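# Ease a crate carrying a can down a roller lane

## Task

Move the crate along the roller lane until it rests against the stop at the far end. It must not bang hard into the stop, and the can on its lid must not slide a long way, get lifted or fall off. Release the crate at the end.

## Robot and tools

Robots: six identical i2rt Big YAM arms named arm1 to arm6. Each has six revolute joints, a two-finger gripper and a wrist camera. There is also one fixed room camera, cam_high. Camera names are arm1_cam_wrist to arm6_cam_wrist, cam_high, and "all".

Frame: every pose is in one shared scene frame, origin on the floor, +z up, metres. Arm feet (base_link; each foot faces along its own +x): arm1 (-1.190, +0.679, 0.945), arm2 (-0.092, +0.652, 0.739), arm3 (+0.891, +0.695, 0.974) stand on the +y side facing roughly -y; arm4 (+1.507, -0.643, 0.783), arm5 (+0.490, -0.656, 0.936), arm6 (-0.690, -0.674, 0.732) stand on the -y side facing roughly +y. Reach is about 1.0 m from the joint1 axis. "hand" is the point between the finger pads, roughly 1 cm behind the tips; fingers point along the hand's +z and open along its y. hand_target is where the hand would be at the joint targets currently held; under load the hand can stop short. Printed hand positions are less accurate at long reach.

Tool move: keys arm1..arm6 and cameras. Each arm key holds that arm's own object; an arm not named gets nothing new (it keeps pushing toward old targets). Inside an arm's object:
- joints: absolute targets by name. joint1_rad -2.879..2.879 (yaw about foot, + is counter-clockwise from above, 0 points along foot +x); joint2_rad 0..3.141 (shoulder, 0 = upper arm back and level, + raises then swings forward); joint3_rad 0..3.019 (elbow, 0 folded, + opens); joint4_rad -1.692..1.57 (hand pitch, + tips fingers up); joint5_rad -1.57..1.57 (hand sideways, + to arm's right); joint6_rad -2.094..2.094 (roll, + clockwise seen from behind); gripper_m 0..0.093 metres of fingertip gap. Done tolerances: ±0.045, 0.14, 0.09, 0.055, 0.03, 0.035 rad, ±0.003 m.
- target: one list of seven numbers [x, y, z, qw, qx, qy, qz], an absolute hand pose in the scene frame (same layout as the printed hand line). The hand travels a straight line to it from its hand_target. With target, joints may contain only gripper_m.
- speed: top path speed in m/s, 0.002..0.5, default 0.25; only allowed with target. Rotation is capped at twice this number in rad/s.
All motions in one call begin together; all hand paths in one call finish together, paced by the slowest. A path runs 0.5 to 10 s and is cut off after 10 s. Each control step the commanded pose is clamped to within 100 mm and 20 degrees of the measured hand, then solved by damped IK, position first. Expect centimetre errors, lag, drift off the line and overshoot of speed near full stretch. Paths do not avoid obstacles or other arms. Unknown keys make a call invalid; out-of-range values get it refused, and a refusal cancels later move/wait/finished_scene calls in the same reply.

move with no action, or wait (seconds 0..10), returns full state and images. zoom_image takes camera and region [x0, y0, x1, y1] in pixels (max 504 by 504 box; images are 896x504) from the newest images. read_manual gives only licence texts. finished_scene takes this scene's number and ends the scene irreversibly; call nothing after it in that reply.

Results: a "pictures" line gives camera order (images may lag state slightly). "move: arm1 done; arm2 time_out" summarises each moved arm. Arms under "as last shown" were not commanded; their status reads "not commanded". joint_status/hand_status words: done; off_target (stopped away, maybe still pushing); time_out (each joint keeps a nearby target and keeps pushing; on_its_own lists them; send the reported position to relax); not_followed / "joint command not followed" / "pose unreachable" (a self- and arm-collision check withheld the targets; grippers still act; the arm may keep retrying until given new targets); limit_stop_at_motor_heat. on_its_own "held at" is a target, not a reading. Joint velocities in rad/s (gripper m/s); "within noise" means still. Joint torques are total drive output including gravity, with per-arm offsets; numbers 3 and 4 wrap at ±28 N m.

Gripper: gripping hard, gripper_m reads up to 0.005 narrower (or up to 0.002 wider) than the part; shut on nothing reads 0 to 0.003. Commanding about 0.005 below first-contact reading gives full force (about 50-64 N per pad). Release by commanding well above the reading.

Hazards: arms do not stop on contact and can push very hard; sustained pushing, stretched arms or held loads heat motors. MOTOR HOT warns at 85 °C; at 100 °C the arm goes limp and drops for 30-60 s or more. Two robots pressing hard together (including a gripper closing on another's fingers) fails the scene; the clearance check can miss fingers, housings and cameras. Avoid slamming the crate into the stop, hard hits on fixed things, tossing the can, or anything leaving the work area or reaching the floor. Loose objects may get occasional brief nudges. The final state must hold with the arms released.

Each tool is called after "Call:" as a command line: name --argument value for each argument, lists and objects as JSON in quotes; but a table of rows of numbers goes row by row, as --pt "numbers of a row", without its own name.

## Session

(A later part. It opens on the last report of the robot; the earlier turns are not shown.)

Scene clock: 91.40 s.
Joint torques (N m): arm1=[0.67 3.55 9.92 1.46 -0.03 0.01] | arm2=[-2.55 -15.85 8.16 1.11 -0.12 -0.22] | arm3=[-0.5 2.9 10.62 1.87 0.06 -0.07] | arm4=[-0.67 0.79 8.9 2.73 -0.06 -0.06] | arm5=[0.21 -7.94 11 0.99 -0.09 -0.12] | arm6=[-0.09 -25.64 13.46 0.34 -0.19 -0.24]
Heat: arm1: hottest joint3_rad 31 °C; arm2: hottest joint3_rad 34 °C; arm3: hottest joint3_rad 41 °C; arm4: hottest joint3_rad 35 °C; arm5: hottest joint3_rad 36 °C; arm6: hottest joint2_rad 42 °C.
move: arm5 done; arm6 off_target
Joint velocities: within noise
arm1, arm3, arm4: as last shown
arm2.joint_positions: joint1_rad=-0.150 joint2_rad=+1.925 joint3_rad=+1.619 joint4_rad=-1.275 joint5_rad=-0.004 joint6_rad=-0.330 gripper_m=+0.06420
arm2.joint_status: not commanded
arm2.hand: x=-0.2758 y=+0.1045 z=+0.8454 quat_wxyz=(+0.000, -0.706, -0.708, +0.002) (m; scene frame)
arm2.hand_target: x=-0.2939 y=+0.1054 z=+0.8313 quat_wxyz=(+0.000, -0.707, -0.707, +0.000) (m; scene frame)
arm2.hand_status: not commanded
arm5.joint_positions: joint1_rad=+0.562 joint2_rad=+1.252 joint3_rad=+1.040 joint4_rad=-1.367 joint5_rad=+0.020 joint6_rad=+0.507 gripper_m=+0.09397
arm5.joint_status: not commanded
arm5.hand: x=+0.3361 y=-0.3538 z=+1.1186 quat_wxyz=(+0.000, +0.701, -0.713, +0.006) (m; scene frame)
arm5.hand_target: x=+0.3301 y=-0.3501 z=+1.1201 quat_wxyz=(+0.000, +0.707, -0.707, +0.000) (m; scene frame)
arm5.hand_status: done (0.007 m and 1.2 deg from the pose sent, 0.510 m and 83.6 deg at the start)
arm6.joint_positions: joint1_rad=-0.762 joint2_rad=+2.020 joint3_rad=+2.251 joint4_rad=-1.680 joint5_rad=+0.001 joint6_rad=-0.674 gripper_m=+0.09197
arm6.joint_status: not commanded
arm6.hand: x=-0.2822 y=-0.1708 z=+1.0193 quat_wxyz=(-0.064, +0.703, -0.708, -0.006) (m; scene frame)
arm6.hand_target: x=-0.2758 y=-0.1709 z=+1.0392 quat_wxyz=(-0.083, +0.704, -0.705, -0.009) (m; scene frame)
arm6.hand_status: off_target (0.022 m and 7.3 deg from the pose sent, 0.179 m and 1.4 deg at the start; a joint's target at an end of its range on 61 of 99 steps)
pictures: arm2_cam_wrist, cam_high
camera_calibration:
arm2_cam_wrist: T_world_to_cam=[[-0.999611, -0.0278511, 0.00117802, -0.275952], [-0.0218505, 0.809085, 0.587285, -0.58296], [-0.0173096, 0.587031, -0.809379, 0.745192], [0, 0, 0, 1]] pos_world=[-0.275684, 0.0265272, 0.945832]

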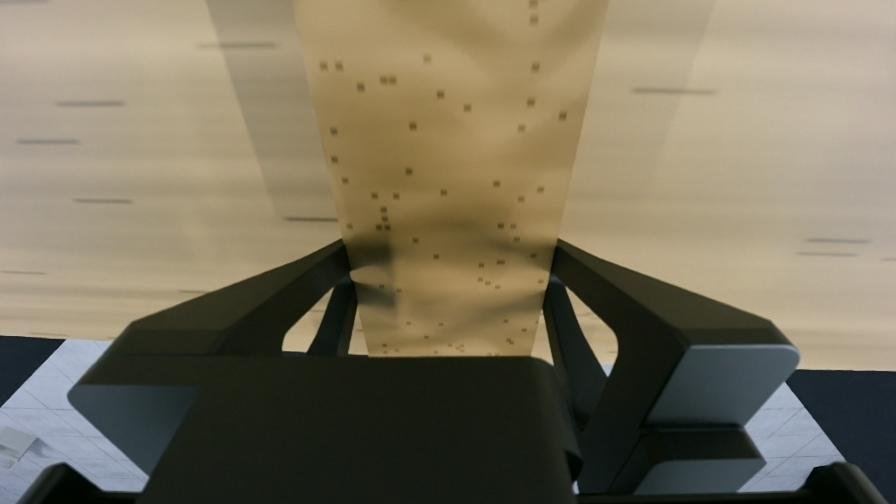

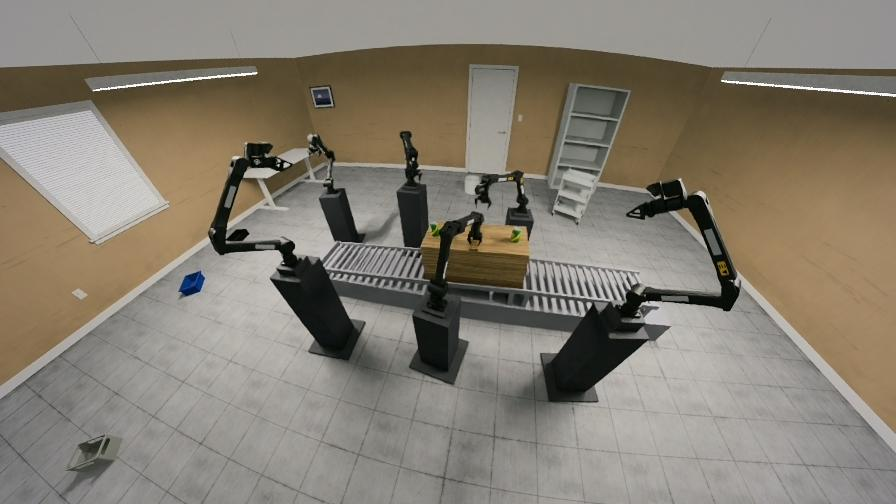

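Call:
move --arm2 '{"target":[0.22,0.105,0.824,0,0.7071,0.7071,0],"speed":0.15}' --arm6 '{"target":[-0.6,-0.4,1.12,0,0.7071,-0.7071,0],"speed":0.3}' --arm5 '{"target":[0.23,-0.27,1.05,0,0.7071,-0.7071,0],"speed":0.2}' --cameras '["arm2_cam_wrist","arm5_cam_wrist","cam_high"]'

Scene clock: 101.87 s.
Joint torques (N m): arm1=[0.56 3.55 9.84 1.36 -0.03 0.01] | arm2=[-4.48 -20.89 8.18 -1.96 -0.16 -0.32] | arm3=[-0.56 2.96 10.59 1.89 0.05 -0.08] | arm4=[-0.73 0.73 8.96 2.67 -0.06 -0.06] | arm5=[0.26 -12.34 14.05 0.92 -0.07 0.08] | arm6=[1.14 -6.36 8.9 0.72 -0.16 0.05]
Heat: arm1: hottest joint3_rad 31 °C; arm2: hottest joint3_rad 35 °C; arm3: hottest joint3_rad 41 °C; arm4: hottest joint3_rad 35 °C; arm5: hottest joint3_rad 36 °C; arm6: hottest joint2_rad 42 °C.
move: arm2 off_target; arm5 off_target; arm6 off_target
Joint velocities: within noise
arm1, arm3, arm4: as last shown
arm2.joint_positions: joint1_rad=+0.734 joint2_rad=+2.076 joint3_rad=+1.803 joint4_rad=-1.246 joint5_rad=-0.011 joint6_rad=+0.555 gripper_m=+0.06420
arm2.joint_status: not commanded
arm2.hand: x=+0.2519 y=+0.1058 z=+0.8197 quat_wxyz=(-0.027, -0.705, -0.708, +0.008) (m; scene frame)
arm2.hand_target: x=+0.2212 y=+0.1052 z=+0.8239 quat_wxyz=(-0.001, -0.708, -0.707, -0.001) (m; scene frame)
arm2.hand_status: off_target (0.032 m and 3.2 deg from the pose sent, 0.496 m and 0.3 deg at the start)
arm5.joint_positions: joint1_rad=+0.667 joint2_rad=+1.602 joint3_rad=+1.190 joint4_rad=-1.194 joint5_rad=+0.019 joint6_rad=+0.593 gripper_m=+0.09397
arm5.joint_status: not commanded
arm5.hand: x=+0.2461 y=-0.2863 z=+1.0425 quat_wxyz=(+0.002, +0.708, -0.706, +0.017) (m; scene frame)
arm5.hand_target: x=+0.2305 y=-0.2708 z=+1.0504 quat_wxyz=(+0.000, +0.707, -0.707, +0.000) (m; scene frame)
arm5.hand_status: off_target (0.024 m and 2.0 deg from the pose sent, 0.152 m and 1.2 deg at the start)
arm6.joint_positions: joint1_rad=-0.408 joint2_rad=+0.994 joint3_rad=+1.378 joint4_rad=-1.681 joint5_rad=+0.001 joint6_rad=-0.336 gripper_m=+0.09197
arm6.joint_status: not commanded
arm6.hand: x=-0.5968 y=-0.3980 z=+1.1228 quat_wxyz=(-0.126, +0.703, -0.697, -0.059) (m; scene frame)
arm6.hand_target: x=-0.5999 y=-0.3997 z=+1.1192 quat_wxyz=(-0.118, +0.702, -0.700, -0.058) (m; scene frame)
arm6.hand_status: off_target (0.005 m and 16.0 deg from the pose sent, 0.405 m and 7.3 deg at the start; a joint's target at an end of its range on 88 of 134 steps)
pictures: arm2_cam_wrist, arm5_cam_wrist, cam_high
camera_calibration:
arm2_cam_wrist: T_world_to_cam=[[-0.999214, -0.0288364, -0.0271985, 0.274855], [-0.0390282, 0.835725, 0.54776, -0.523556], [0.00693502, 0.548391, -0.836193, 0.752743], [0, 0, 0, 1]] pos_world=[0.248985, 0.0326771, 0.923697]
arm5_cam_wrist: T_world_to_cam=[[0.999556, 0.0177137, 0.0239406, -0.266957], [-0.0010527, -0.782362, 0.622823, -0.873599], [0.0297627, -0.622572, -0.781996, 0.75232], [0, 0, 0, 1]] pos_world=[0.243528, -0.210367, 1.1388]

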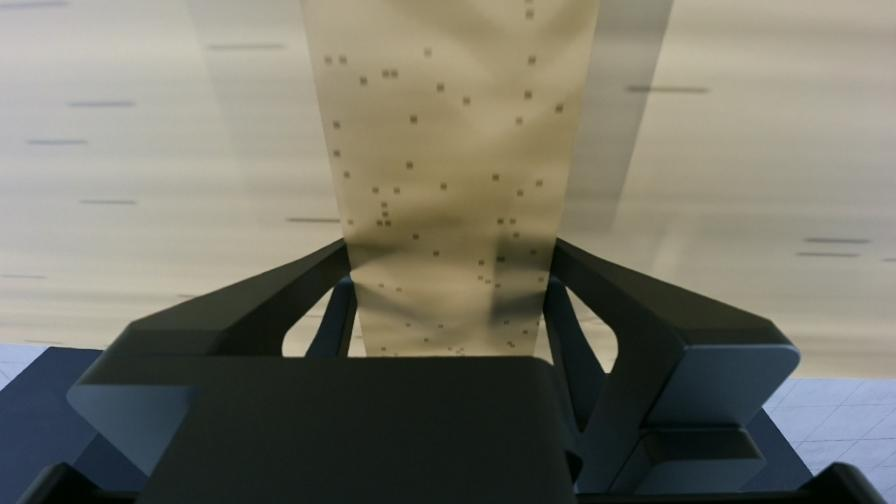

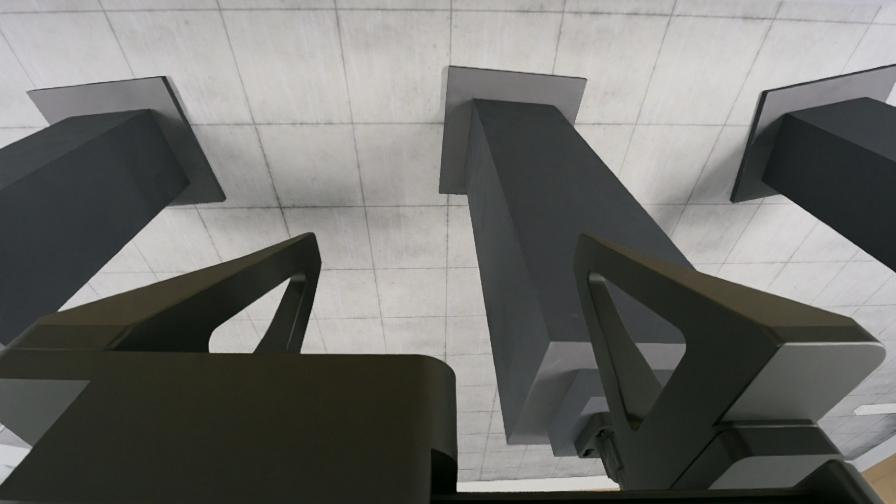

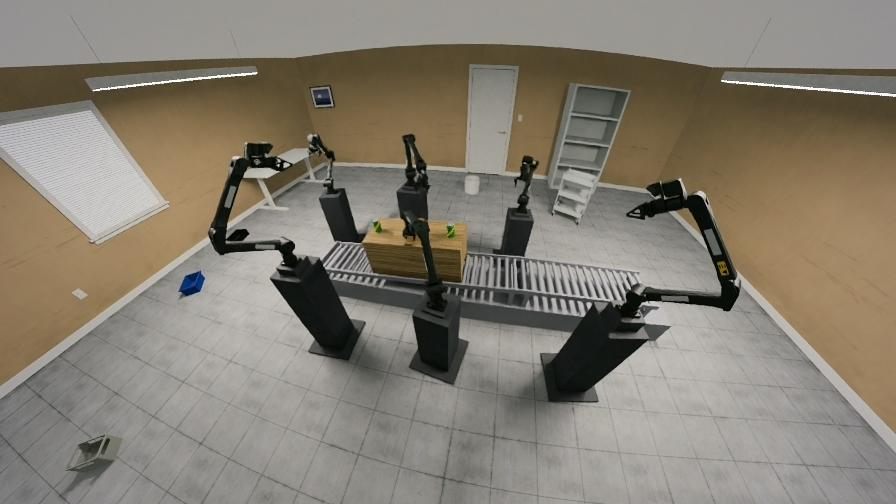

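Call:
move --arm5 '{"target":[0.25,-0.14,0.94,0,0.7071,-0.7071,0],"speed":0.2}' --cameras '["arm5_cam_wrist"]'

Scene clock: 108.33 s.
Joint torques (N m): arm1=[0.26 3.6 9.88 1.36 -0.02 0] | arm2=[-3.66 -20.66 8.12 -1.91 -0.17 -0.36] | arm3=[-0.38 3.02 10.54 1.88 0.06 -0.08] | arm4=[-0.67 0.73 8.94 2.66 -0.04 -0.06] | arm5=[-0.67 -17.85 12.93 0.76 -0.06 -0.08] | arm6=[1.14 -6.3 8.88 0.72 -0.16 0.05]
Heat: arm1: hottest joint3_rad 31 °C; arm2: hottest joint2_rad 35 °C; arm3: hottest joint3_rad 41 °C; arm4: hottest joint3_rad 36 °C; arm5: hottest joint3_rad 37 °C; arm6: hottest joint2_rad 40 °C.
move: arm5 off_target
Joint velocities: within noise
arm1, arm2, arm3, arm4, arm6: as last shown
arm5.joint_positions: joint1_rad=+0.517 joint2_rad=+1.969 joint3_rad=+1.412 joint4_rad=-1.036 joint5_rad=+0.019 joint6_rad=+0.449 gripper_m=+0.09397
arm5.joint_status: not commanded
arm5.hand: x=+0.2569 y=-0.1580 z=+0.9382 quat_wxyz=(+0.003, +0.705, -0.709, +0.012) (m; scene frame)
arm5.hand_target: x=+0.2505 y=-0.1406 z=+0.9403 quat_wxyz=(+0.000, +0.707, -0.707, +0.000) (m; scene frame)
arm5.hand_status: off_target (0.019 m and 1.5 deg from the pose sent, 0.179 m and 2.0 deg at the start)
pictures: arm5_cam_wrist
camera_calibration:
arm5_cam_wrist: T_world_to_cam=[[0.999823, 0.0105154, 0.0155921, -0.270816], [-0.00136336, -0.786368, 0.617757, -0.703957], [0.0187571, -0.617669, -0.786214, 0.757786], [0, 0, 0, 1]] pos_world=[0.255594, -0.0826597, 1.03488]

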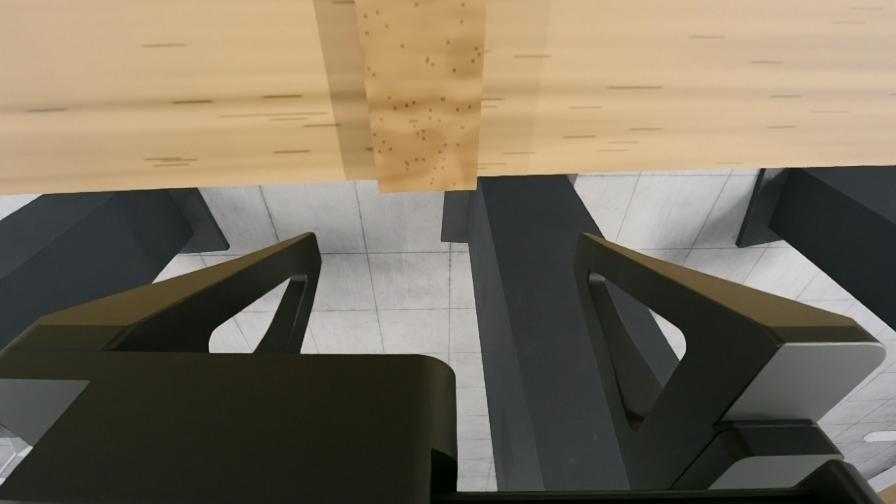

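Call:
move --arm5 '{"target":[0.237,-0.143,0.835,0,0.7071,-0.7071,0],"speed":0.13}' --cameras '["arm5_cam_wrist"]'

Scene clock: 126.73 s.
Joint torques (N m): arm1=[0.38 3.6 9.92 1.37 -0.01 -0.02] | arm2=[-4.19 -21.19 8.12 -1.95 -0.16 -0.38] | arm3=[-0.38 2.67 10.58 1.88 0.07 -0.07] | arm4=[-0.44 0.67 8.94 2.65 -0.05 -0.07] | arm5=[0.26 -19.19 8.55 1.01 -0.07 0.08] | arm6=[1.14 -6.36 8.88 0.72 -0.16 0.05]
Heat: arm1: hottest joint3_rad 32 °C; arm2: hottest joint2_rad 38 °C; arm3: hottest joint3_rad 42 °C; arm4: hottest joint3_rad 36 °C; arm5: hottest joint3_rad 40 °C; arm6: hottest joint2_rad 38 °C.
move: arm5 off_target
Joint velocities: within noise
arm1, arm2, arm3, arm4, arm6: as last shown
arm5.joint_positions: joint1_rad=+0.526 joint2_rad=+2.140 joint3_rad=+1.412 joint4_rad=-0.834 joint5_rad=+0.019 joint6_rad=+0.451 gripper_m=+0.09397
arm5.joint_status: not commanded
arm5.hand: x=+0.2422 y=-0.1427 z=+0.8456 quat_wxyz=(-0.003, +0.708, -0.707, -0.002) (m; scene frame)
arm5.hand_target: x=+0.2371 y=-0.1433 z=+0.8351 quat_wxyz=(+0.000, +0.707, -0.707, +0.000) (m; scene frame)
arm5.hand_status: off_target (0.012 m and 0.4 deg from the pose sent, 0.106 m and 1.4 deg at the start)
arm6.joint_positions: joint1_rad=-0.408 joint2_rad=+0.994 joint3_rad=+1.378 joint4_rad=-1.681 joint5_rad=+0.001 joint6_rad=-0.335 gripper_m=+0.09197
pictures: arm5_cam_wrist
camera_calibration:
arm5_cam_wrist: T_world_to_cam=[[0.999845, 0.0174155, 0.00275956, -0.243048], [0.0123442, -0.80309, 0.595729, -0.621901], [0.0125911, -0.595603, -0.80318, 0.713705], [0, 0, 0, 1]] pos_world=[0.241701, -0.0701248, 0.94439]

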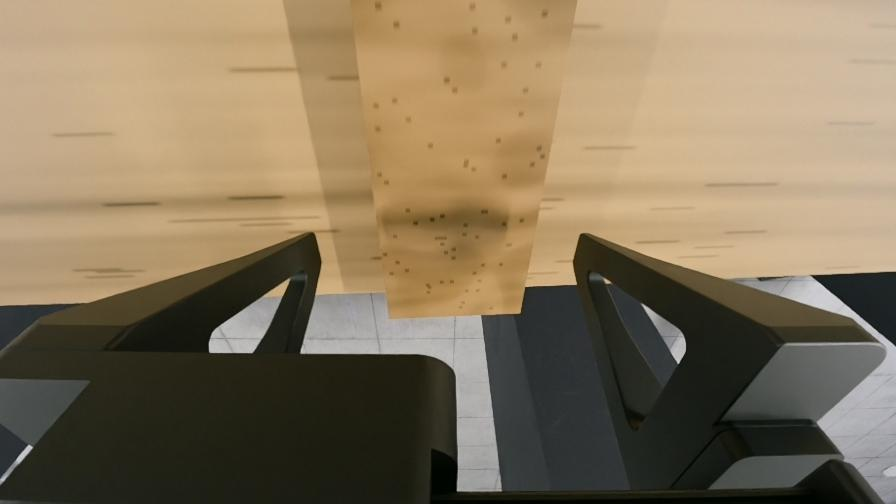

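Call:
move --arm5 '{"target":[0.242,-0.143,0.795,0,0.7071,-0.7071,0],"speed":0.1}' --cameras '["arm5_cam_wrist"]'

Call:
move --arm5 '{"joints":{"gripper_m":0.06}}' --cameras '["arm5_cam_wrist"]'

Scene clock: 133.63 s.
Joint torques (N m): arm1=[0.62 3.72 9.89 1.44 -0.02 0.01] | arm2=[-3.66 -20.95 8.16 -2.14 -0.12 -0.35] | arm3=[-0.5 2.67 10.56 1.87 0.06 -0.08] | arm4=[-0.56 0.85 8.96 2.73 -0.06 -0.06] | arm5=[-0.38 -18.73 7.45 1.02 0.01 -0.01] | arm6=[1.2 -6.3 8.9 0.72 -0.16 0.05]
Heat: arm1: hottest joint3_rad 32 °C; arm2: hottest joint2_rad 39 °C; arm3: hottest joint3_rad 42 °C; arm4: hottest joint3_rad 36 °C; arm5: hottest joint3_rad 39 °C; arm6: hottest joint2_rad 37 °C.
move: arm5 off_target
Joint velocities: within noise
arm1.joint_positions: joint1_rad=+0.695 joint2_rad=+0.647 joint3_rad=+1.378 joint4_rad=-1.397 joint5_rad=-0.127 joint6_rad=+0.100 gripper_m=+0.09396
arm1.joint_status: not commanded
arm1.hand: x=-1.0042 y=+0.5271 z=+1.4603 quat_wxyz=(-0.431, -0.356, -0.824, +0.091) (m; scene frame)
arm1.hand_target: x=-1.0055 y=+0.5284 z=+1.4733 quat_wxyz=(-0.443, -0.352, -0.819, +0.096) (m; scene frame)
arm1.hand_status: not commanded
arm2, arm6: as last shown
arm2.joint_positions: joint1_rad=+0.734 joint2_rad=+2.076 joint3_rad=+1.803 joint4_rad=-1.246 joint5_rad=-0.011 joint6_rad=+0.554 gripper_m=+0.06420
arm2.hand_target: x=+0.2212 y=+0.1052 z=+0.8239 quat_wxyz=(-0.001, -0.707, -0.707, -0.001) (m; scene frame)
arm3.joint_positions: joint1_rad=-0.361 joint2_rad=+0.580 joint3_rad=+1.402 joint4_rad=-1.152 joint5_rad=-0.009 joint6_rad=+0.141 gripper_m=+0.09396
arm3.joint_status: not commanded
arm3.hand: x=+0.8212 y=+0.4765 z=+1.5705 quat_wxyz=(-0.381, -0.685, -0.432, +0.446) (m; scene frame)
arm3.hand_target: x=+0.8226 y=+0.4807 z=+1.5816 quat_wxyz=(-0.387, -0.679, -0.428, +0.453) (m; scene frame)
arm3.hand_status: not commanded
arm4.joint_positions: joint1_rad=+0.072 joint2_rad=+0.566 joint3_rad=+1.325 joint4_rad=-1.372 joint5_rad=-0.133 joint6_rad=-0.072 gripper_m=+0.09396
arm4.joint_status: not commanded
arm4.hand: x=+1.4135 y=-0.4394 z=+1.2931 quat_wxyz=(-0.242, +0.751, -0.474, -0.390) (m; scene frame)
arm4.hand_target: x=+1.4140 y=-0.4415 z=+1.3060 quat_wxyz=(-0.251, +0.746, -0.469, -0.400) (m; scene frame)
arm4.hand_status: not commanded
arm5.joint_positions: joint1_rad=+0.525 joint2_rad=+2.200 joint3_rad=+1.412 joint4_rad=-0.757 joint5_rad=+0.017 joint6_rad=+0.451 gripper_m=+0.09397
arm5.joint_status: not commanded
arm5.hand: x=+0.2398 y=-0.1385 z=+0.8129 quat_wxyz=(-0.004, +0.707, -0.707, -0.011) (m; scene frame)
arm5.hand_target: x=+0.2423 y=-0.1435 z=+0.7954 quat_wxyz=(+0.000, +0.707, -0.707, +0.000) (m; scene frame)
arm5.hand_status: off_target (0.019 m and 1.3 deg from the pose sent, 0.051 m and 0.4 deg at the start)
pictures: arm5_cam_wrist
camera_calibration:
arm5_cam_wrist: T_world_to_cam=[[0.999851, 0.0160946, -0.00619807, -0.233508], [0.0166855, -0.811745, 0.583773, -0.591478], [0.00436433, -0.58379, -0.811893, 0.700709], [0, 0, 0, 1]] pos_world=[0.240284, -0.0673053, 0.912743]

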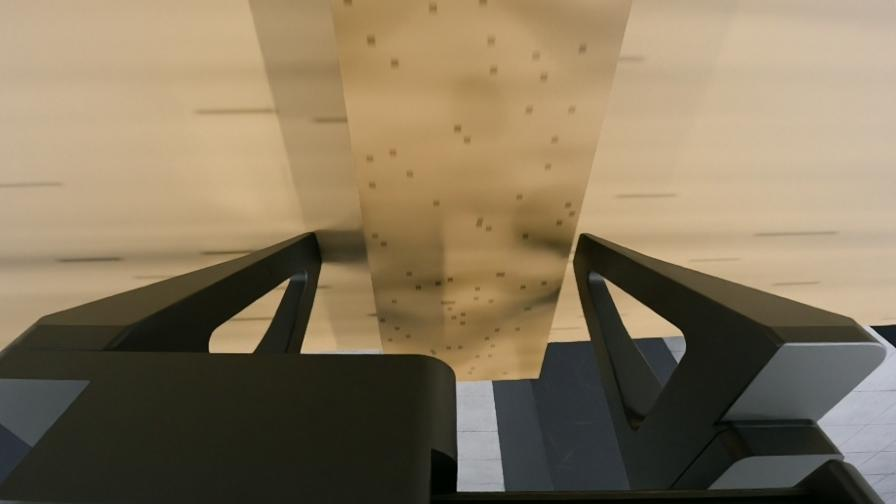

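Scene clock: 134.27 s.
Joint torques (N m): arm1=[0.56 3.43 9.87 1.46 -0.02 0.01] | arm2=[-3.55 -20.78 8.13 -1.84 -0.16 -0.34] | arm3=[-0.62 2.78 10.62 1.94 0.07 -0.07] | arm4=[-0.56 0.85 8.94 2.7 -0.05 -0.07] | arm5=[0.26 -18.73 7.43 1.02 -0.14 -0.01] | arm6=[1.2 -6.3 8.88 0.72 -0.15 0.05]
Heat: arm1: hottest joint3_rad 32 °C; arm2: hottest joint2_rad 39 °C; arm3: hottest joint3_rad 42 °C; arm4: hottest joint3_rad 36 °C; arm5: hottest joint3_rad 39 °C; arm6: hottest joint2_rad 37 °C.
move: arm5 off_target
Joint velocities: within noise
arm1, arm3, arm4, arm6: as last shown
arm2.joint_positions: joint1_rad=+0.732 joint2_rad=+2.076 joint3_rad=+1.803 joint4_rad=-1.248 joint5_rad=-0.011 joint6_rad=+0.552 gripper_m=+0.06420
arm2.joint_status: not commanded
arm2.hand: x=+0.2505 y=+0.1058 z=+0.8197 quat_wxyz=(-0.026, -0.705, -0.708, +0.007) (m; scene frame)
arm2.hand_target: x=+0.2213 y=+0.1052 z=+0.8239 quat_wxyz=(-0.001, -0.707, -0.707, -0.001) (m; scene frame)
arm2.hand_status: not commanded
arm5.joint_positions: joint1_rad=+0.516 joint2_rad=+2.200 joint3_rad=+1.412 joint4_rad=-0.757 joint5_rad=+0.020 joint6_rad=+0.451 gripper_m=+0.06331
arm5.joint_status: gripper_m off_target (ended at +0.06334, target +0.06000)
arm5.hand: x=+0.2449 y=-0.1360 z=+0.8128 quat_wxyz=(-0.006, +0.704, -0.710, -0.010) (m; scene frame)
arm5.hand_target: x=+0.2423 y=-0.1435 z=+0.7954 quat_wxyz=(+0.000, +0.707, -0.707, +0.000) (m; scene frame)
arm5.hand_status: not commanded
pictures: arm5_cam_wrist
camera_calibration:
arm5_cam_wrist: T_world_to_cam=[[0.999969, 0.00719731, -0.00305709, -0.242394], [0.00763042, -0.812625, 0.582737, -0.586666], [0.00170988, -0.582743, -0.812655, 0.703383], [0, 0, 0, 1]] pos_world=[0.24566, -0.0651032, 0.912738]

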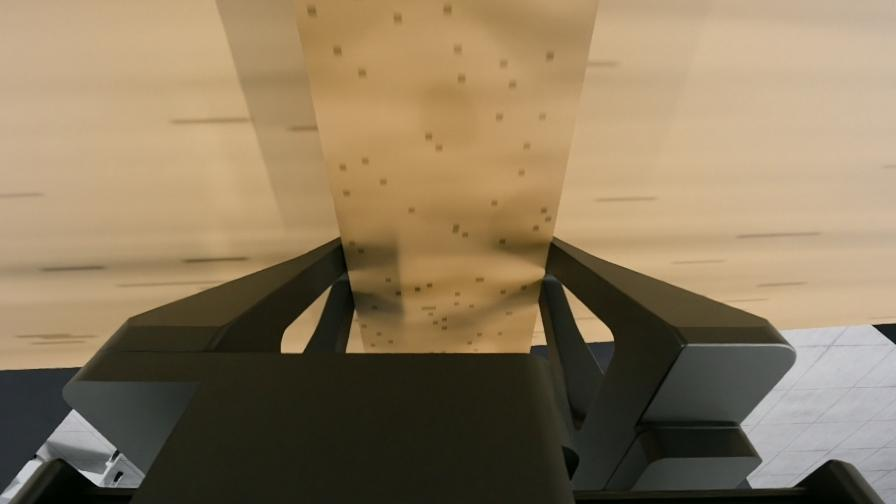

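Call:
move --arm2 '{"joints":{"gripper_m":0.092}}' --cameras '[]'

Call:
move --arm2 '{"target":[0.248,0.13,1.0,0,0.7071,0.7071,0],"speed":0.25}' --cameras '["arm5_cam_wrist","cam_high"]'

Scene clock: 139.53 s.
Joint torques (N m): arm1=[0.26 3.43 9.88 1.48 -0.01 0] | arm2=[-3.14 -20.78 7.99 -0.64 0.28 -0.14] | arm3=[-0.56 2.9 10.62 1.87 0.06 -0.08] | arm4=[-0.67 0.91 8.94 2.67 -0.06 -0.07] | arm5=[0.62 -18.73 7.41 1.1 -0.14 0] | arm6=[1.14 -6.24 8.88 0.72 -0.15 0.05]
Heat: arm1: hottest joint3_rad 32 °C; arm2: hottest joint2_rad 40 °C; arm3: hottest joint3_rad 42 °C; arm4: hottest joint3_rad 36 °C; arm5: hottest joint3_rad 39 °C; arm6: hottest joint2_rad 36 °C.
move: arm2 done
Joint velocities: within noise
arm1, arm3, arm4, arm6: as last shown
arm2.joint_positions: joint1_rad=+0.719 joint2_rad=+2.075 joint3_rad=+1.803 joint4_rad=-1.283 joint5_rad=-0.023 joint6_rad=+0.533 gripper_m=+0.09189
arm2.joint_status: all done
arm2.hand: x=+0.2410 y=+0.1100 z=+0.8202 quat_wxyz=(-0.011, -0.703, -0.711, -0.002) (m; scene frame)
arm2.hand_target: x=+0.2212 y=+0.1052 z=+0.8240 quat_wxyz=(-0.001, -0.707, -0.707, -0.001) (m; scene frame)
arm2.hand_status: not commanded
arm5.joint_positions: joint1_rad=+0.513 joint2_rad=+2.200 joint3_rad=+1.412 joint4_rad=-0.760 joint5_rad=+0.020 joint6_rad=+0.450 gripper_m=+0.06327
arm5.joint_status: not commanded
arm5.hand: x=+0.2469 y=-0.1357 z=+0.8128 quat_wxyz=(-0.006, +0.703, -0.711, -0.009) (m; scene frame)
arm5.hand_target: x=+0.2422 y=-0.1435 z=+0.7954 quat_wxyz=(+0.000, +0.707, -0.707, +0.000) (m; scene frame)
arm5.hand_status: not commanded
pictures: none
No camera images: "cameras" was empty.

Scene clock: 141.00 s.
Joint torques (N m): arm1=[0.38 3.66 9.85 1.52 -0.02 -0.01] | arm2=[-0.03 -17.67 11.56 0.06 0.11 0.04] | arm3=[-0.56 2.84 10.54 1.92 0.07 -0.08] | arm4=[-0.5 0.73 8.91 2.73 -0.07 -0.07] | arm5=[1.96 -18.67 7.65 1.44 -0.14 0.14] | arm6=[1.2 -6.3 8.88 0.72 -0.16 0.05]
Heat: arm1: hottest joint3_rad 32 °C; arm2: hottest joint2_rad 40 °C; arm3: hottest joint3_rad 42 °C; arm4: hottest joint3_rad 36 °C; arm5: hottest joint3_rad 39 °C; arm6: hottest joint2_rad 36 °C.
move: arm2 off_target
Joint velocities: within noise
arm1, arm3, arm4, arm6: as last shown
arm2.joint_positions: joint1_rad=+0.732 joint2_rad=+1.960 joint3_rad=+2.091 joint4_rad=-1.670 joint5_rad=-0.018 joint6_rad=+0.560 gripper_m=+0.09199
arm2.joint_status: not commanded
arm2.hand: x=+0.2374 y=+0.1337 z=+0.9981 quat_wxyz=(-0.018, -0.708, -0.706, +0.002) (m; scene frame)
arm2.hand_target: x=+0.2478 y=+0.1306 z=+0.9996 quat_wxyz=(-0.021, -0.707, -0.707, +0.004) (m; scene frame)
arm2.hand_status: off_target (0.011 m and 2.0 deg from the pose sent, 0.181 m and 1.4 deg at the start; a joint's target at an end of its range on 22 of 44 steps)
arm5.joint_positions: joint1_rad=+0.496 joint2_rad=+2.200 joint3_rad=+1.409 joint4_rad=-0.770 joint5_rad=+0.020 joint6_rad=+0.435 gripper_m=+0.06326
arm5.joint_status: not commanded
arm5.hand: x=+0.2575 y=-0.1354 z=+0.8118 quat_wxyz=(-0.004, +0.703, -0.712, -0.003) (m; scene frame)
arm5.hand_target: x=+0.2423 y=-0.1435 z=+0.7954 quat_wxyz=(+0.000, +0.707, -0.707, +0.000) (m; scene frame)
arm5.hand_status: not commanded
pictures: arm5_cam_wrist, cam_high
camera_calibration:
arm5_cam_wrist: T_world_to_cam=[[0.999989, 0.00284466, 0.00371837, -0.261159], [0.0000787835, -0.804347, 0.59416, -0.591803], [0.00468104, -0.594153, -0.804339, 0.693846], [0, 0, 0, 1]] pos_world=[0.257955, -0.0630219, 0.910683]

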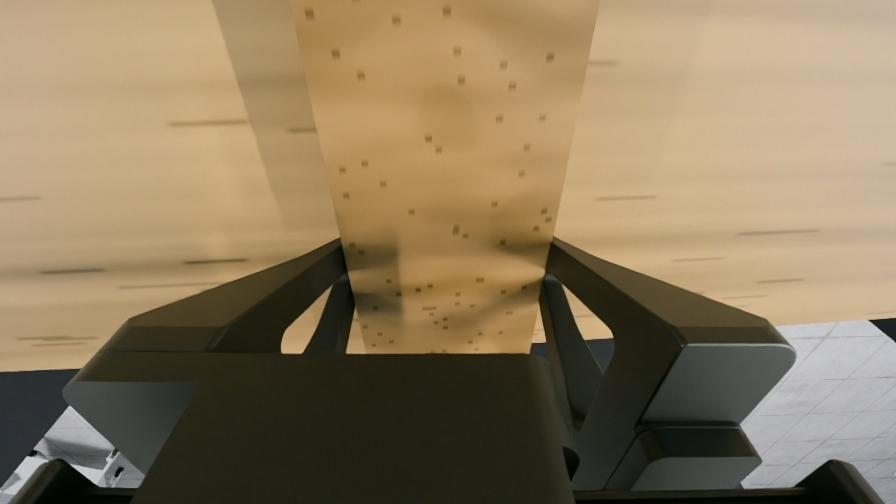

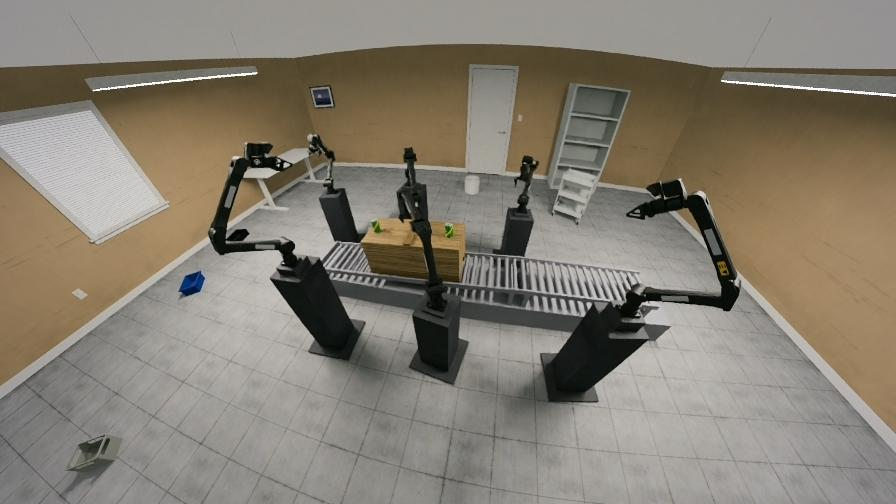

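Call:
move --arm5 '{"target":[0.8,-0.14,0.779,0,0.7071,-0.7071,0],"speed":0.13}' --arm2 '{"target":[0.05,0.38,1.12,0,0.7071,0.7071,0],"speed":0.3}' --cameras '["arm5_cam_wrist","arm4_cam_wrist","arm3_cam_wrist","cam_high"]'

Call:
zoom_image --camera "cam_high" --region '[270, 190, 450, 310]'

Scene clock: 156.57 s.
Joint torques (N m): arm1=[0.38 3.72 9.85 1.46 -0.03 0.01] | arm2=[-1.14 -5.01 8.05 0.4 0.06 -0.1] | arm3=[-0.56 2.84 10.54 1.92 0.06 -0.07] | arm4=[-0.5 0.79 8.92 2.73 -0.06 -0.06] | arm5=[2.14 -24 5.39 -1.02 0.28 0.2] | arm6=[1.2 -6.3 8.88 0.72 -0.15 0.05]
Heat: arm1: hottest joint3_rad 32 °C; arm2: hottest joint2_rad 38 °C; arm3: hottest joint3_rad 42 °C; arm4: hottest joint3_rad 36 °C; arm5: hottest joint3_rad 37 °C; arm6: hottest joint2_rad 35 °C.
move: arm2 off_target; arm5 off_target
Joint velocities: within noise
arm1, arm3, arm4, arm6: as last shown
arm2.joint_positions: joint1_rad=+0.647 joint2_rad=+1.048 joint3_rad=+1.393 joint4_rad=-1.670 joint5_rad=-0.017 joint6_rad=+0.473 gripper_m=+0.09199
arm2.joint_status: not commanded
arm2.hand: x=+0.0555 y=+0.3794 z=+1.1215 quat_wxyz=(-0.119, -0.700, -0.703, +0.037) (m; scene frame)
arm2.hand_target: x=+0.0503 y=+0.3797 z=+1.1192 quat_wxyz=(-0.113, -0.703, -0.702, +0.037) (m; scene frame)
arm2.hand_status: off_target (0.006 m and 14.4 deg from the pose sent, 0.333 m and 2.0 deg at the start; a joint's target at an end of its range on 114 of 164 steps)
arm5.joint_positions: joint1_rad=-0.502 joint2_rad=+2.312 joint3_rad=+1.563 joint4_rad=-0.736 joint5_rad=+0.000 joint6_rad=-0.564 gripper_m=+0.06324
arm5.joint_status: not commanded
arm5.hand: x=+0.8300 y=-0.1305 z=+0.7838 quat_wxyz=(-0.034, +0.703, -0.711, -0.010) (m; scene frame)
arm5.hand_target: x=+0.8013 y=-0.1402 z=+0.7791 quat_wxyz=(-0.001, +0.707, -0.707, +0.001) (m; scene frame)
arm5.hand_status: off_target (0.032 m and 4.2 deg from the pose sent, 0.544 m and 0.9 deg at the start)
pictures: arm3_cam_wrist, arm4_cam_wrist, arm5_cam_wrist, cam_high
camera_calibration:
arm3_cam_wrist: T_world_to_cam=[[-0.917188, 0.373104, -0.139858, 0.792522], [0.383179, 0.729645, -0.566385, 0.229177], [-0.109274, -0.573072, -0.812187, 1.76496], [0, 0, 0, 1]] pos_world=[0.831939, 0.548535, 1.67412]
arm4_cam_wrist: T_world_to_cam=[[0.904734, 0.425977, 0.00013082, -1.09384], [0.402495, -0.854759, -0.327696, -0.516368], [-0.139479, 0.29653, -0.944783, 1.67963], [0, 0, 0, 1]] pos_world=[1.43174, -0.473483, 1.41782]
arm5_cam_wrist: T_world_to_cam=[[0.999316, 0.00351436, 0.0368155, -0.858851], [-0.0173067, -0.835309, 0.549509, -0.525942], [0.0326834, -0.54977, -0.834676, 0.677846], [0, 0, 0, 1]] pos_world=[0.827007, -0.063646, 0.88641]

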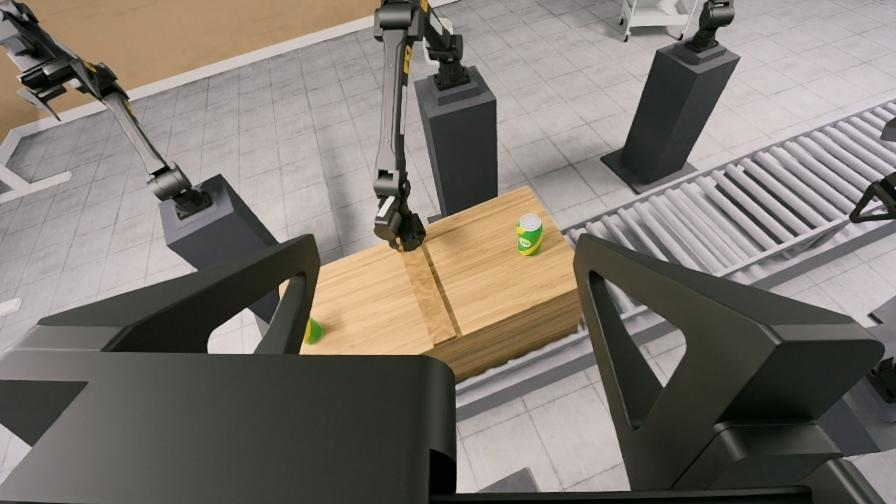

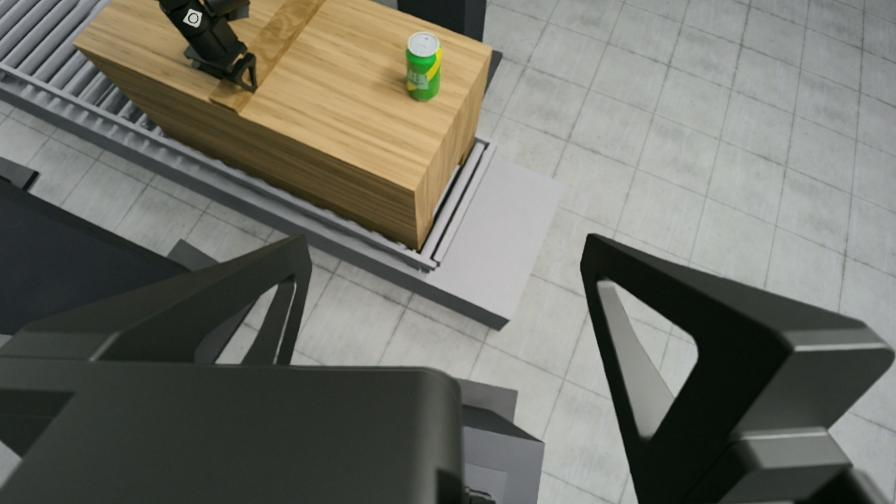

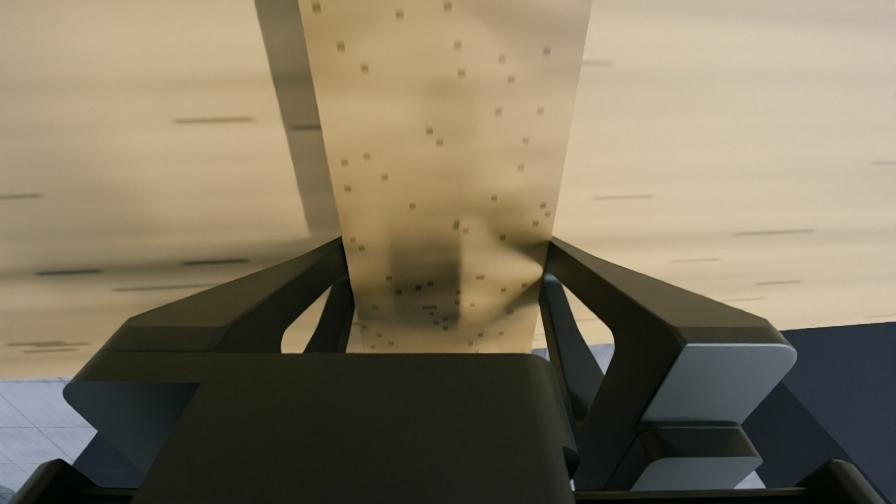

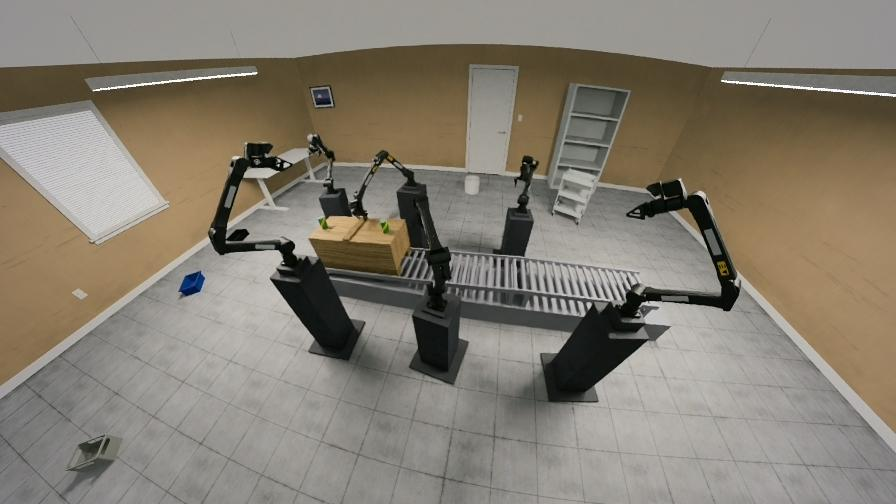

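Scaled by 2.800 from the camera's 896x504 image, which has a finer 1280x720 frame.

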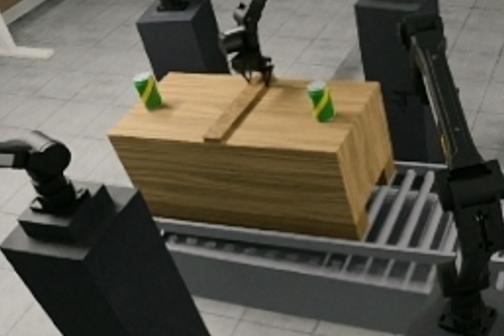

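Call:
move --arm5 '{"target":[0.85,-0.14,0.777,0,0.7071,-0.7071,0],"speed":0.05}' --cameras '["arm4_cam_wrist"]'

Call:
zoom_image --camera "arm4_cam_wrist" --region '[360, 110, 560, 290]'

Scene clock: 165.73 s.
Joint torques (N m): arm1=[0.38 3.66 9.87 1.37 -0.01 -0.01] | arm2=[-1.32 -4.95 7.98 0.4 0.06 -0.12] | arm3=[-0.38 2.96 10.63 1.92 0.07 -0.07] | arm4=[-0.73 0.79 8.92 2.67 -0.06 -0.06] | arm5=[0.91 -24.35 6.98 -1.22 0.22 0.06] | arm6=[1.2 -6.3 8.9 0.72 -0.15 0.05]
Heat: arm1: hottest joint3_rad 32 °C; arm2: hottest joint2_rad 37 °C; arm3: hottest joint3_rad 42 °C; arm4: hottest joint3_rad 37 °C; arm5: hottest joint3_rad 37 °C; arm6: hottest joint2_rad 35 °C.
move: arm5 off_target
Joint velocities: within noise
arm1, arm2, arm3, arm4: as last shown
arm5.joint_positions: joint1_rad=-0.554 joint2_rad=+2.361 joint3_rad=+1.662 joint4_rad=-0.787 joint5_rad=+0.000 joint6_rad=-0.616 gripper_m=+0.06324
arm5.joint_status: not commanded
arm5.hand: x=+0.8703 y=-0.1301 z=+0.7822 quat_wxyz=(-0.034, +0.703, -0.711, -0.008) (m; scene frame)
arm5.hand_target: x=+0.8506 y=-0.1400 z=+0.7771 quat_wxyz=(+0.000, +0.707, -0.707, +0.000) (m; scene frame)
arm5.hand_status: off_target (0.023 m and 4.1 deg from the pose sent, 0.023 m and 4.2 deg at the start)
arm6.joint_positions: joint1_rad=-0.408 joint2_rad=+0.994 joint3_rad=+1.378 joint4_rad=-1.681 joint5_rad=+0.001 joint6_rad=-0.335 gripper_m=+0.09197
arm6.joint_status: not commanded
arm6.hand: x=-0.5968 y=-0.3980 z=+1.1228 quat_wxyz=(-0.126, +0.703, -0.697, -0.059) (m; scene frame)
arm6.hand_target: x=-0.5999 y=-0.3997 z=+1.1192 quat_wxyz=(-0.118, +0.702, -0.700, -0.058) (m; scene frame)
arm6.hand_status: not commanded
pictures: arm4_cam_wrist
camera_calibration:
arm4_cam_wrist: T_world_to_cam=[[0.904734, 0.425977, 0.00013082, -1.09384], [0.402495, -0.854759, -0.327696, -0.516368], [-0.139479, 0.29653, -0.944783, 1.67963], [0, 0, 0, 1]] pos_world=[1.43174, -0.473483, 1.41782]

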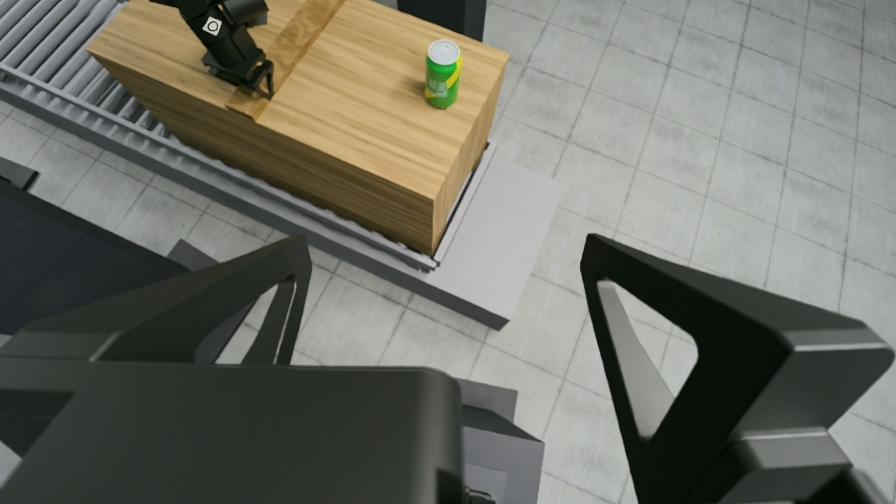

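Scaled by 2.520 from the camera's 896x504 image, which has a finer 1280x720 frame.

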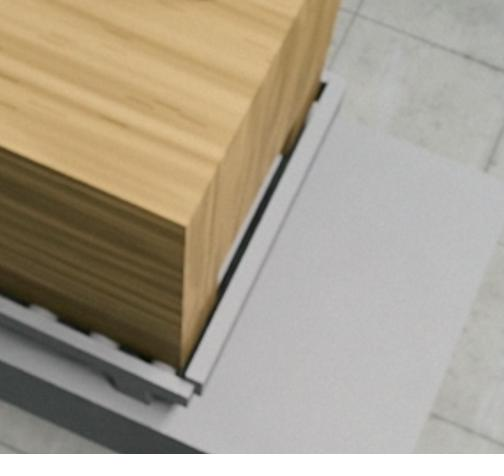

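Call:
move --arm5 '{"target":[0.88,-0.14,0.777,0,0.7071,-0.7071,0],"speed":0.025}' --cameras '["arm4_cam_wrist"]'

Call:
zoom_image --camera "arm4_cam_wrist" --region '[360, 110, 560, 290]'

Scene clock: 171.63 s.
Joint torques (N m): arm1=[0.26 3.6 9.87 1.42 -0.01 0] | arm2=[-1.67 -4.95 8.01 0.4 0.08 -0.11] | arm3=[-0.62 3.02 10.58 1.88 0.06 -0.08] | arm4=[-0.56 0.73 8.94 2.69 -0.04 -0.07] | arm5=[-1.03 -23.65 9.57 -1.13 0.03 -0.15] | arm6=[1.14 -6.3 8.9 0.72 -0.15 0.05]
Heat: arm1: hottest joint3_rad 33 °C; arm2: hottest joint2_rad 36 °C; arm3: hottest joint3_rad 43 °C; arm4: hottest joint3_rad 37 °C; arm5: hottest joint3_rad 36 °C; arm6: hottest joint2_rad 34 °C.
move: arm5 off_target
Joint velocities: within noise
arm1, arm2, arm3, arm4, arm6: as last shown
arm5.joint_positions: joint1_rad=-0.568 joint2_rad=+2.384 joint3_rad=+1.710 joint4_rad=-0.829 joint5_rad=+0.002 joint6_rad=-0.631 gripper_m=+0.06324
arm5.joint_status: not commanded
arm5.hand: x=+0.8821 y=-0.1301 z=+0.7820 quat_wxyz=(-0.026, +0.703, -0.710, -0.005) (m; scene frame)
arm5.hand_target: x=+0.8799 y=-0.1399 z=+0.7773 quat_wxyz=(-0.001, +0.707, -0.707, +0.000) (m; scene frame)
arm5.hand_status: off_target (0.011 m and 3.1 deg from the pose sent, 0.015 m and 4.1 deg at the start)
pictures: arm4_cam_wrist
camera_calibration:
arm4_cam_wrist: T_world_to_cam=[[0.904734, 0.425977, 0.00013082, -1.09384], [0.402495, -0.854759, -0.327696, -0.516368], [-0.139479, 0.29653, -0.944783, 1.67963], [0, 0, 0, 1]] pos_world=[1.43174, -0.473483, 1.41782]

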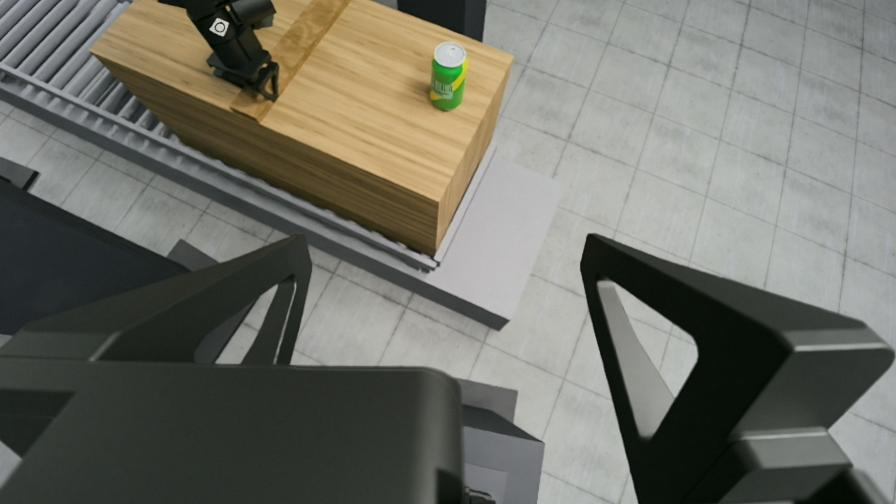

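Scaled by 2.520 from the camera's 896x504 image, which has a finer 1280x720 frame.

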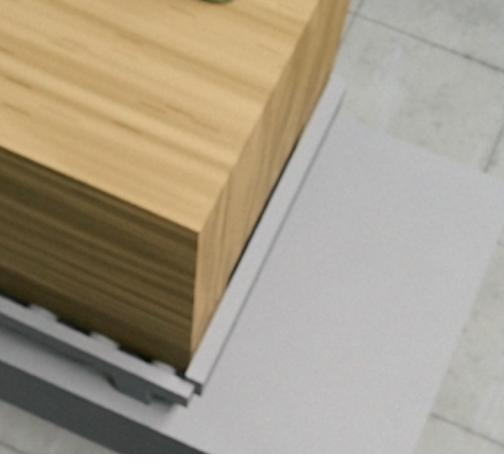

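Call:
move --arm5 '{"target":[0.9,-0.14,0.777,0,0.7071,-0.7071,0],"speed":0.025}' --cameras '["arm4_cam_wrist"]'

Scene clock: 176.33 s.
Joint torques (N m): arm1=[0.26 3.78 9.95 1.37 -0.04 -0.01] | arm2=[-1.85 -4.37 8.08 0.38 0.07 -0.15] | arm3=[-0.44 2.78 10.52 1.92 0.06 -0.08] | arm4=[-0.5 0.85 8.95 2.69 -0.06 -0.07] | arm5=[-2.73 -23 11.49 -0.55 -0.17 -0.36] | arm6=[1.2 -6.3 8.88 0.73 -0.15 0.04]
Heat: arm1: hottest joint3_rad 33 °C; arm2: hottest joint3_rad 36 °C; arm3: hottest joint3_rad 43 °C; arm4: hottest joint3_rad 37 °C; arm5: hottest joint3_rad 37 °C; arm6: hottest joint2_rad 34 °C.
move: arm5 off_target
Joint velocities: within noise
arm1, arm2, arm3, arm4, arm6: as last shown
arm5.joint_positions: joint1_rad=-0.571 joint2_rad=+2.399 joint3_rad=+1.742 joint4_rad=-0.874 joint5_rad=+0.007 joint6_rad=-0.632 gripper_m=+0.06322
arm5.joint_status: not commanded
arm5.hand: x=+0.8846 y=-0.1314 z=+0.7820 quat_wxyz=(-0.013, +0.703, -0.711, -0.001) (m; scene frame)
arm5.hand_target: x=+0.8995 y=-0.1404 z=+0.7772 quat_wxyz=(-0.001, +0.707, -0.707, +0.000) (m; scene frame)
arm5.hand_status: off_target (0.018 m and 1.6 deg from the pose sent, 0.021 m and 3.1 deg at the start)
pictures: arm4_cam_wrist
camera_calibration:
arm4_cam_wrist: T_world_to_cam=[[0.904734, 0.425977, 0.00013082, -1.09384], [0.402495, -0.854759, -0.327696, -0.516368], [-0.139479, 0.29653, -0.944783, 1.67963], [0, 0, 0, 1]] pos_world=[1.43174, -0.473483, 1.41782]

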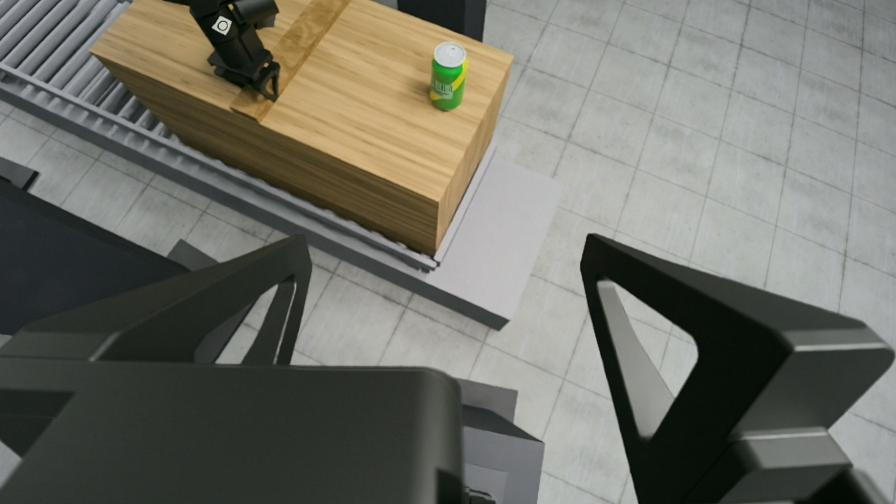

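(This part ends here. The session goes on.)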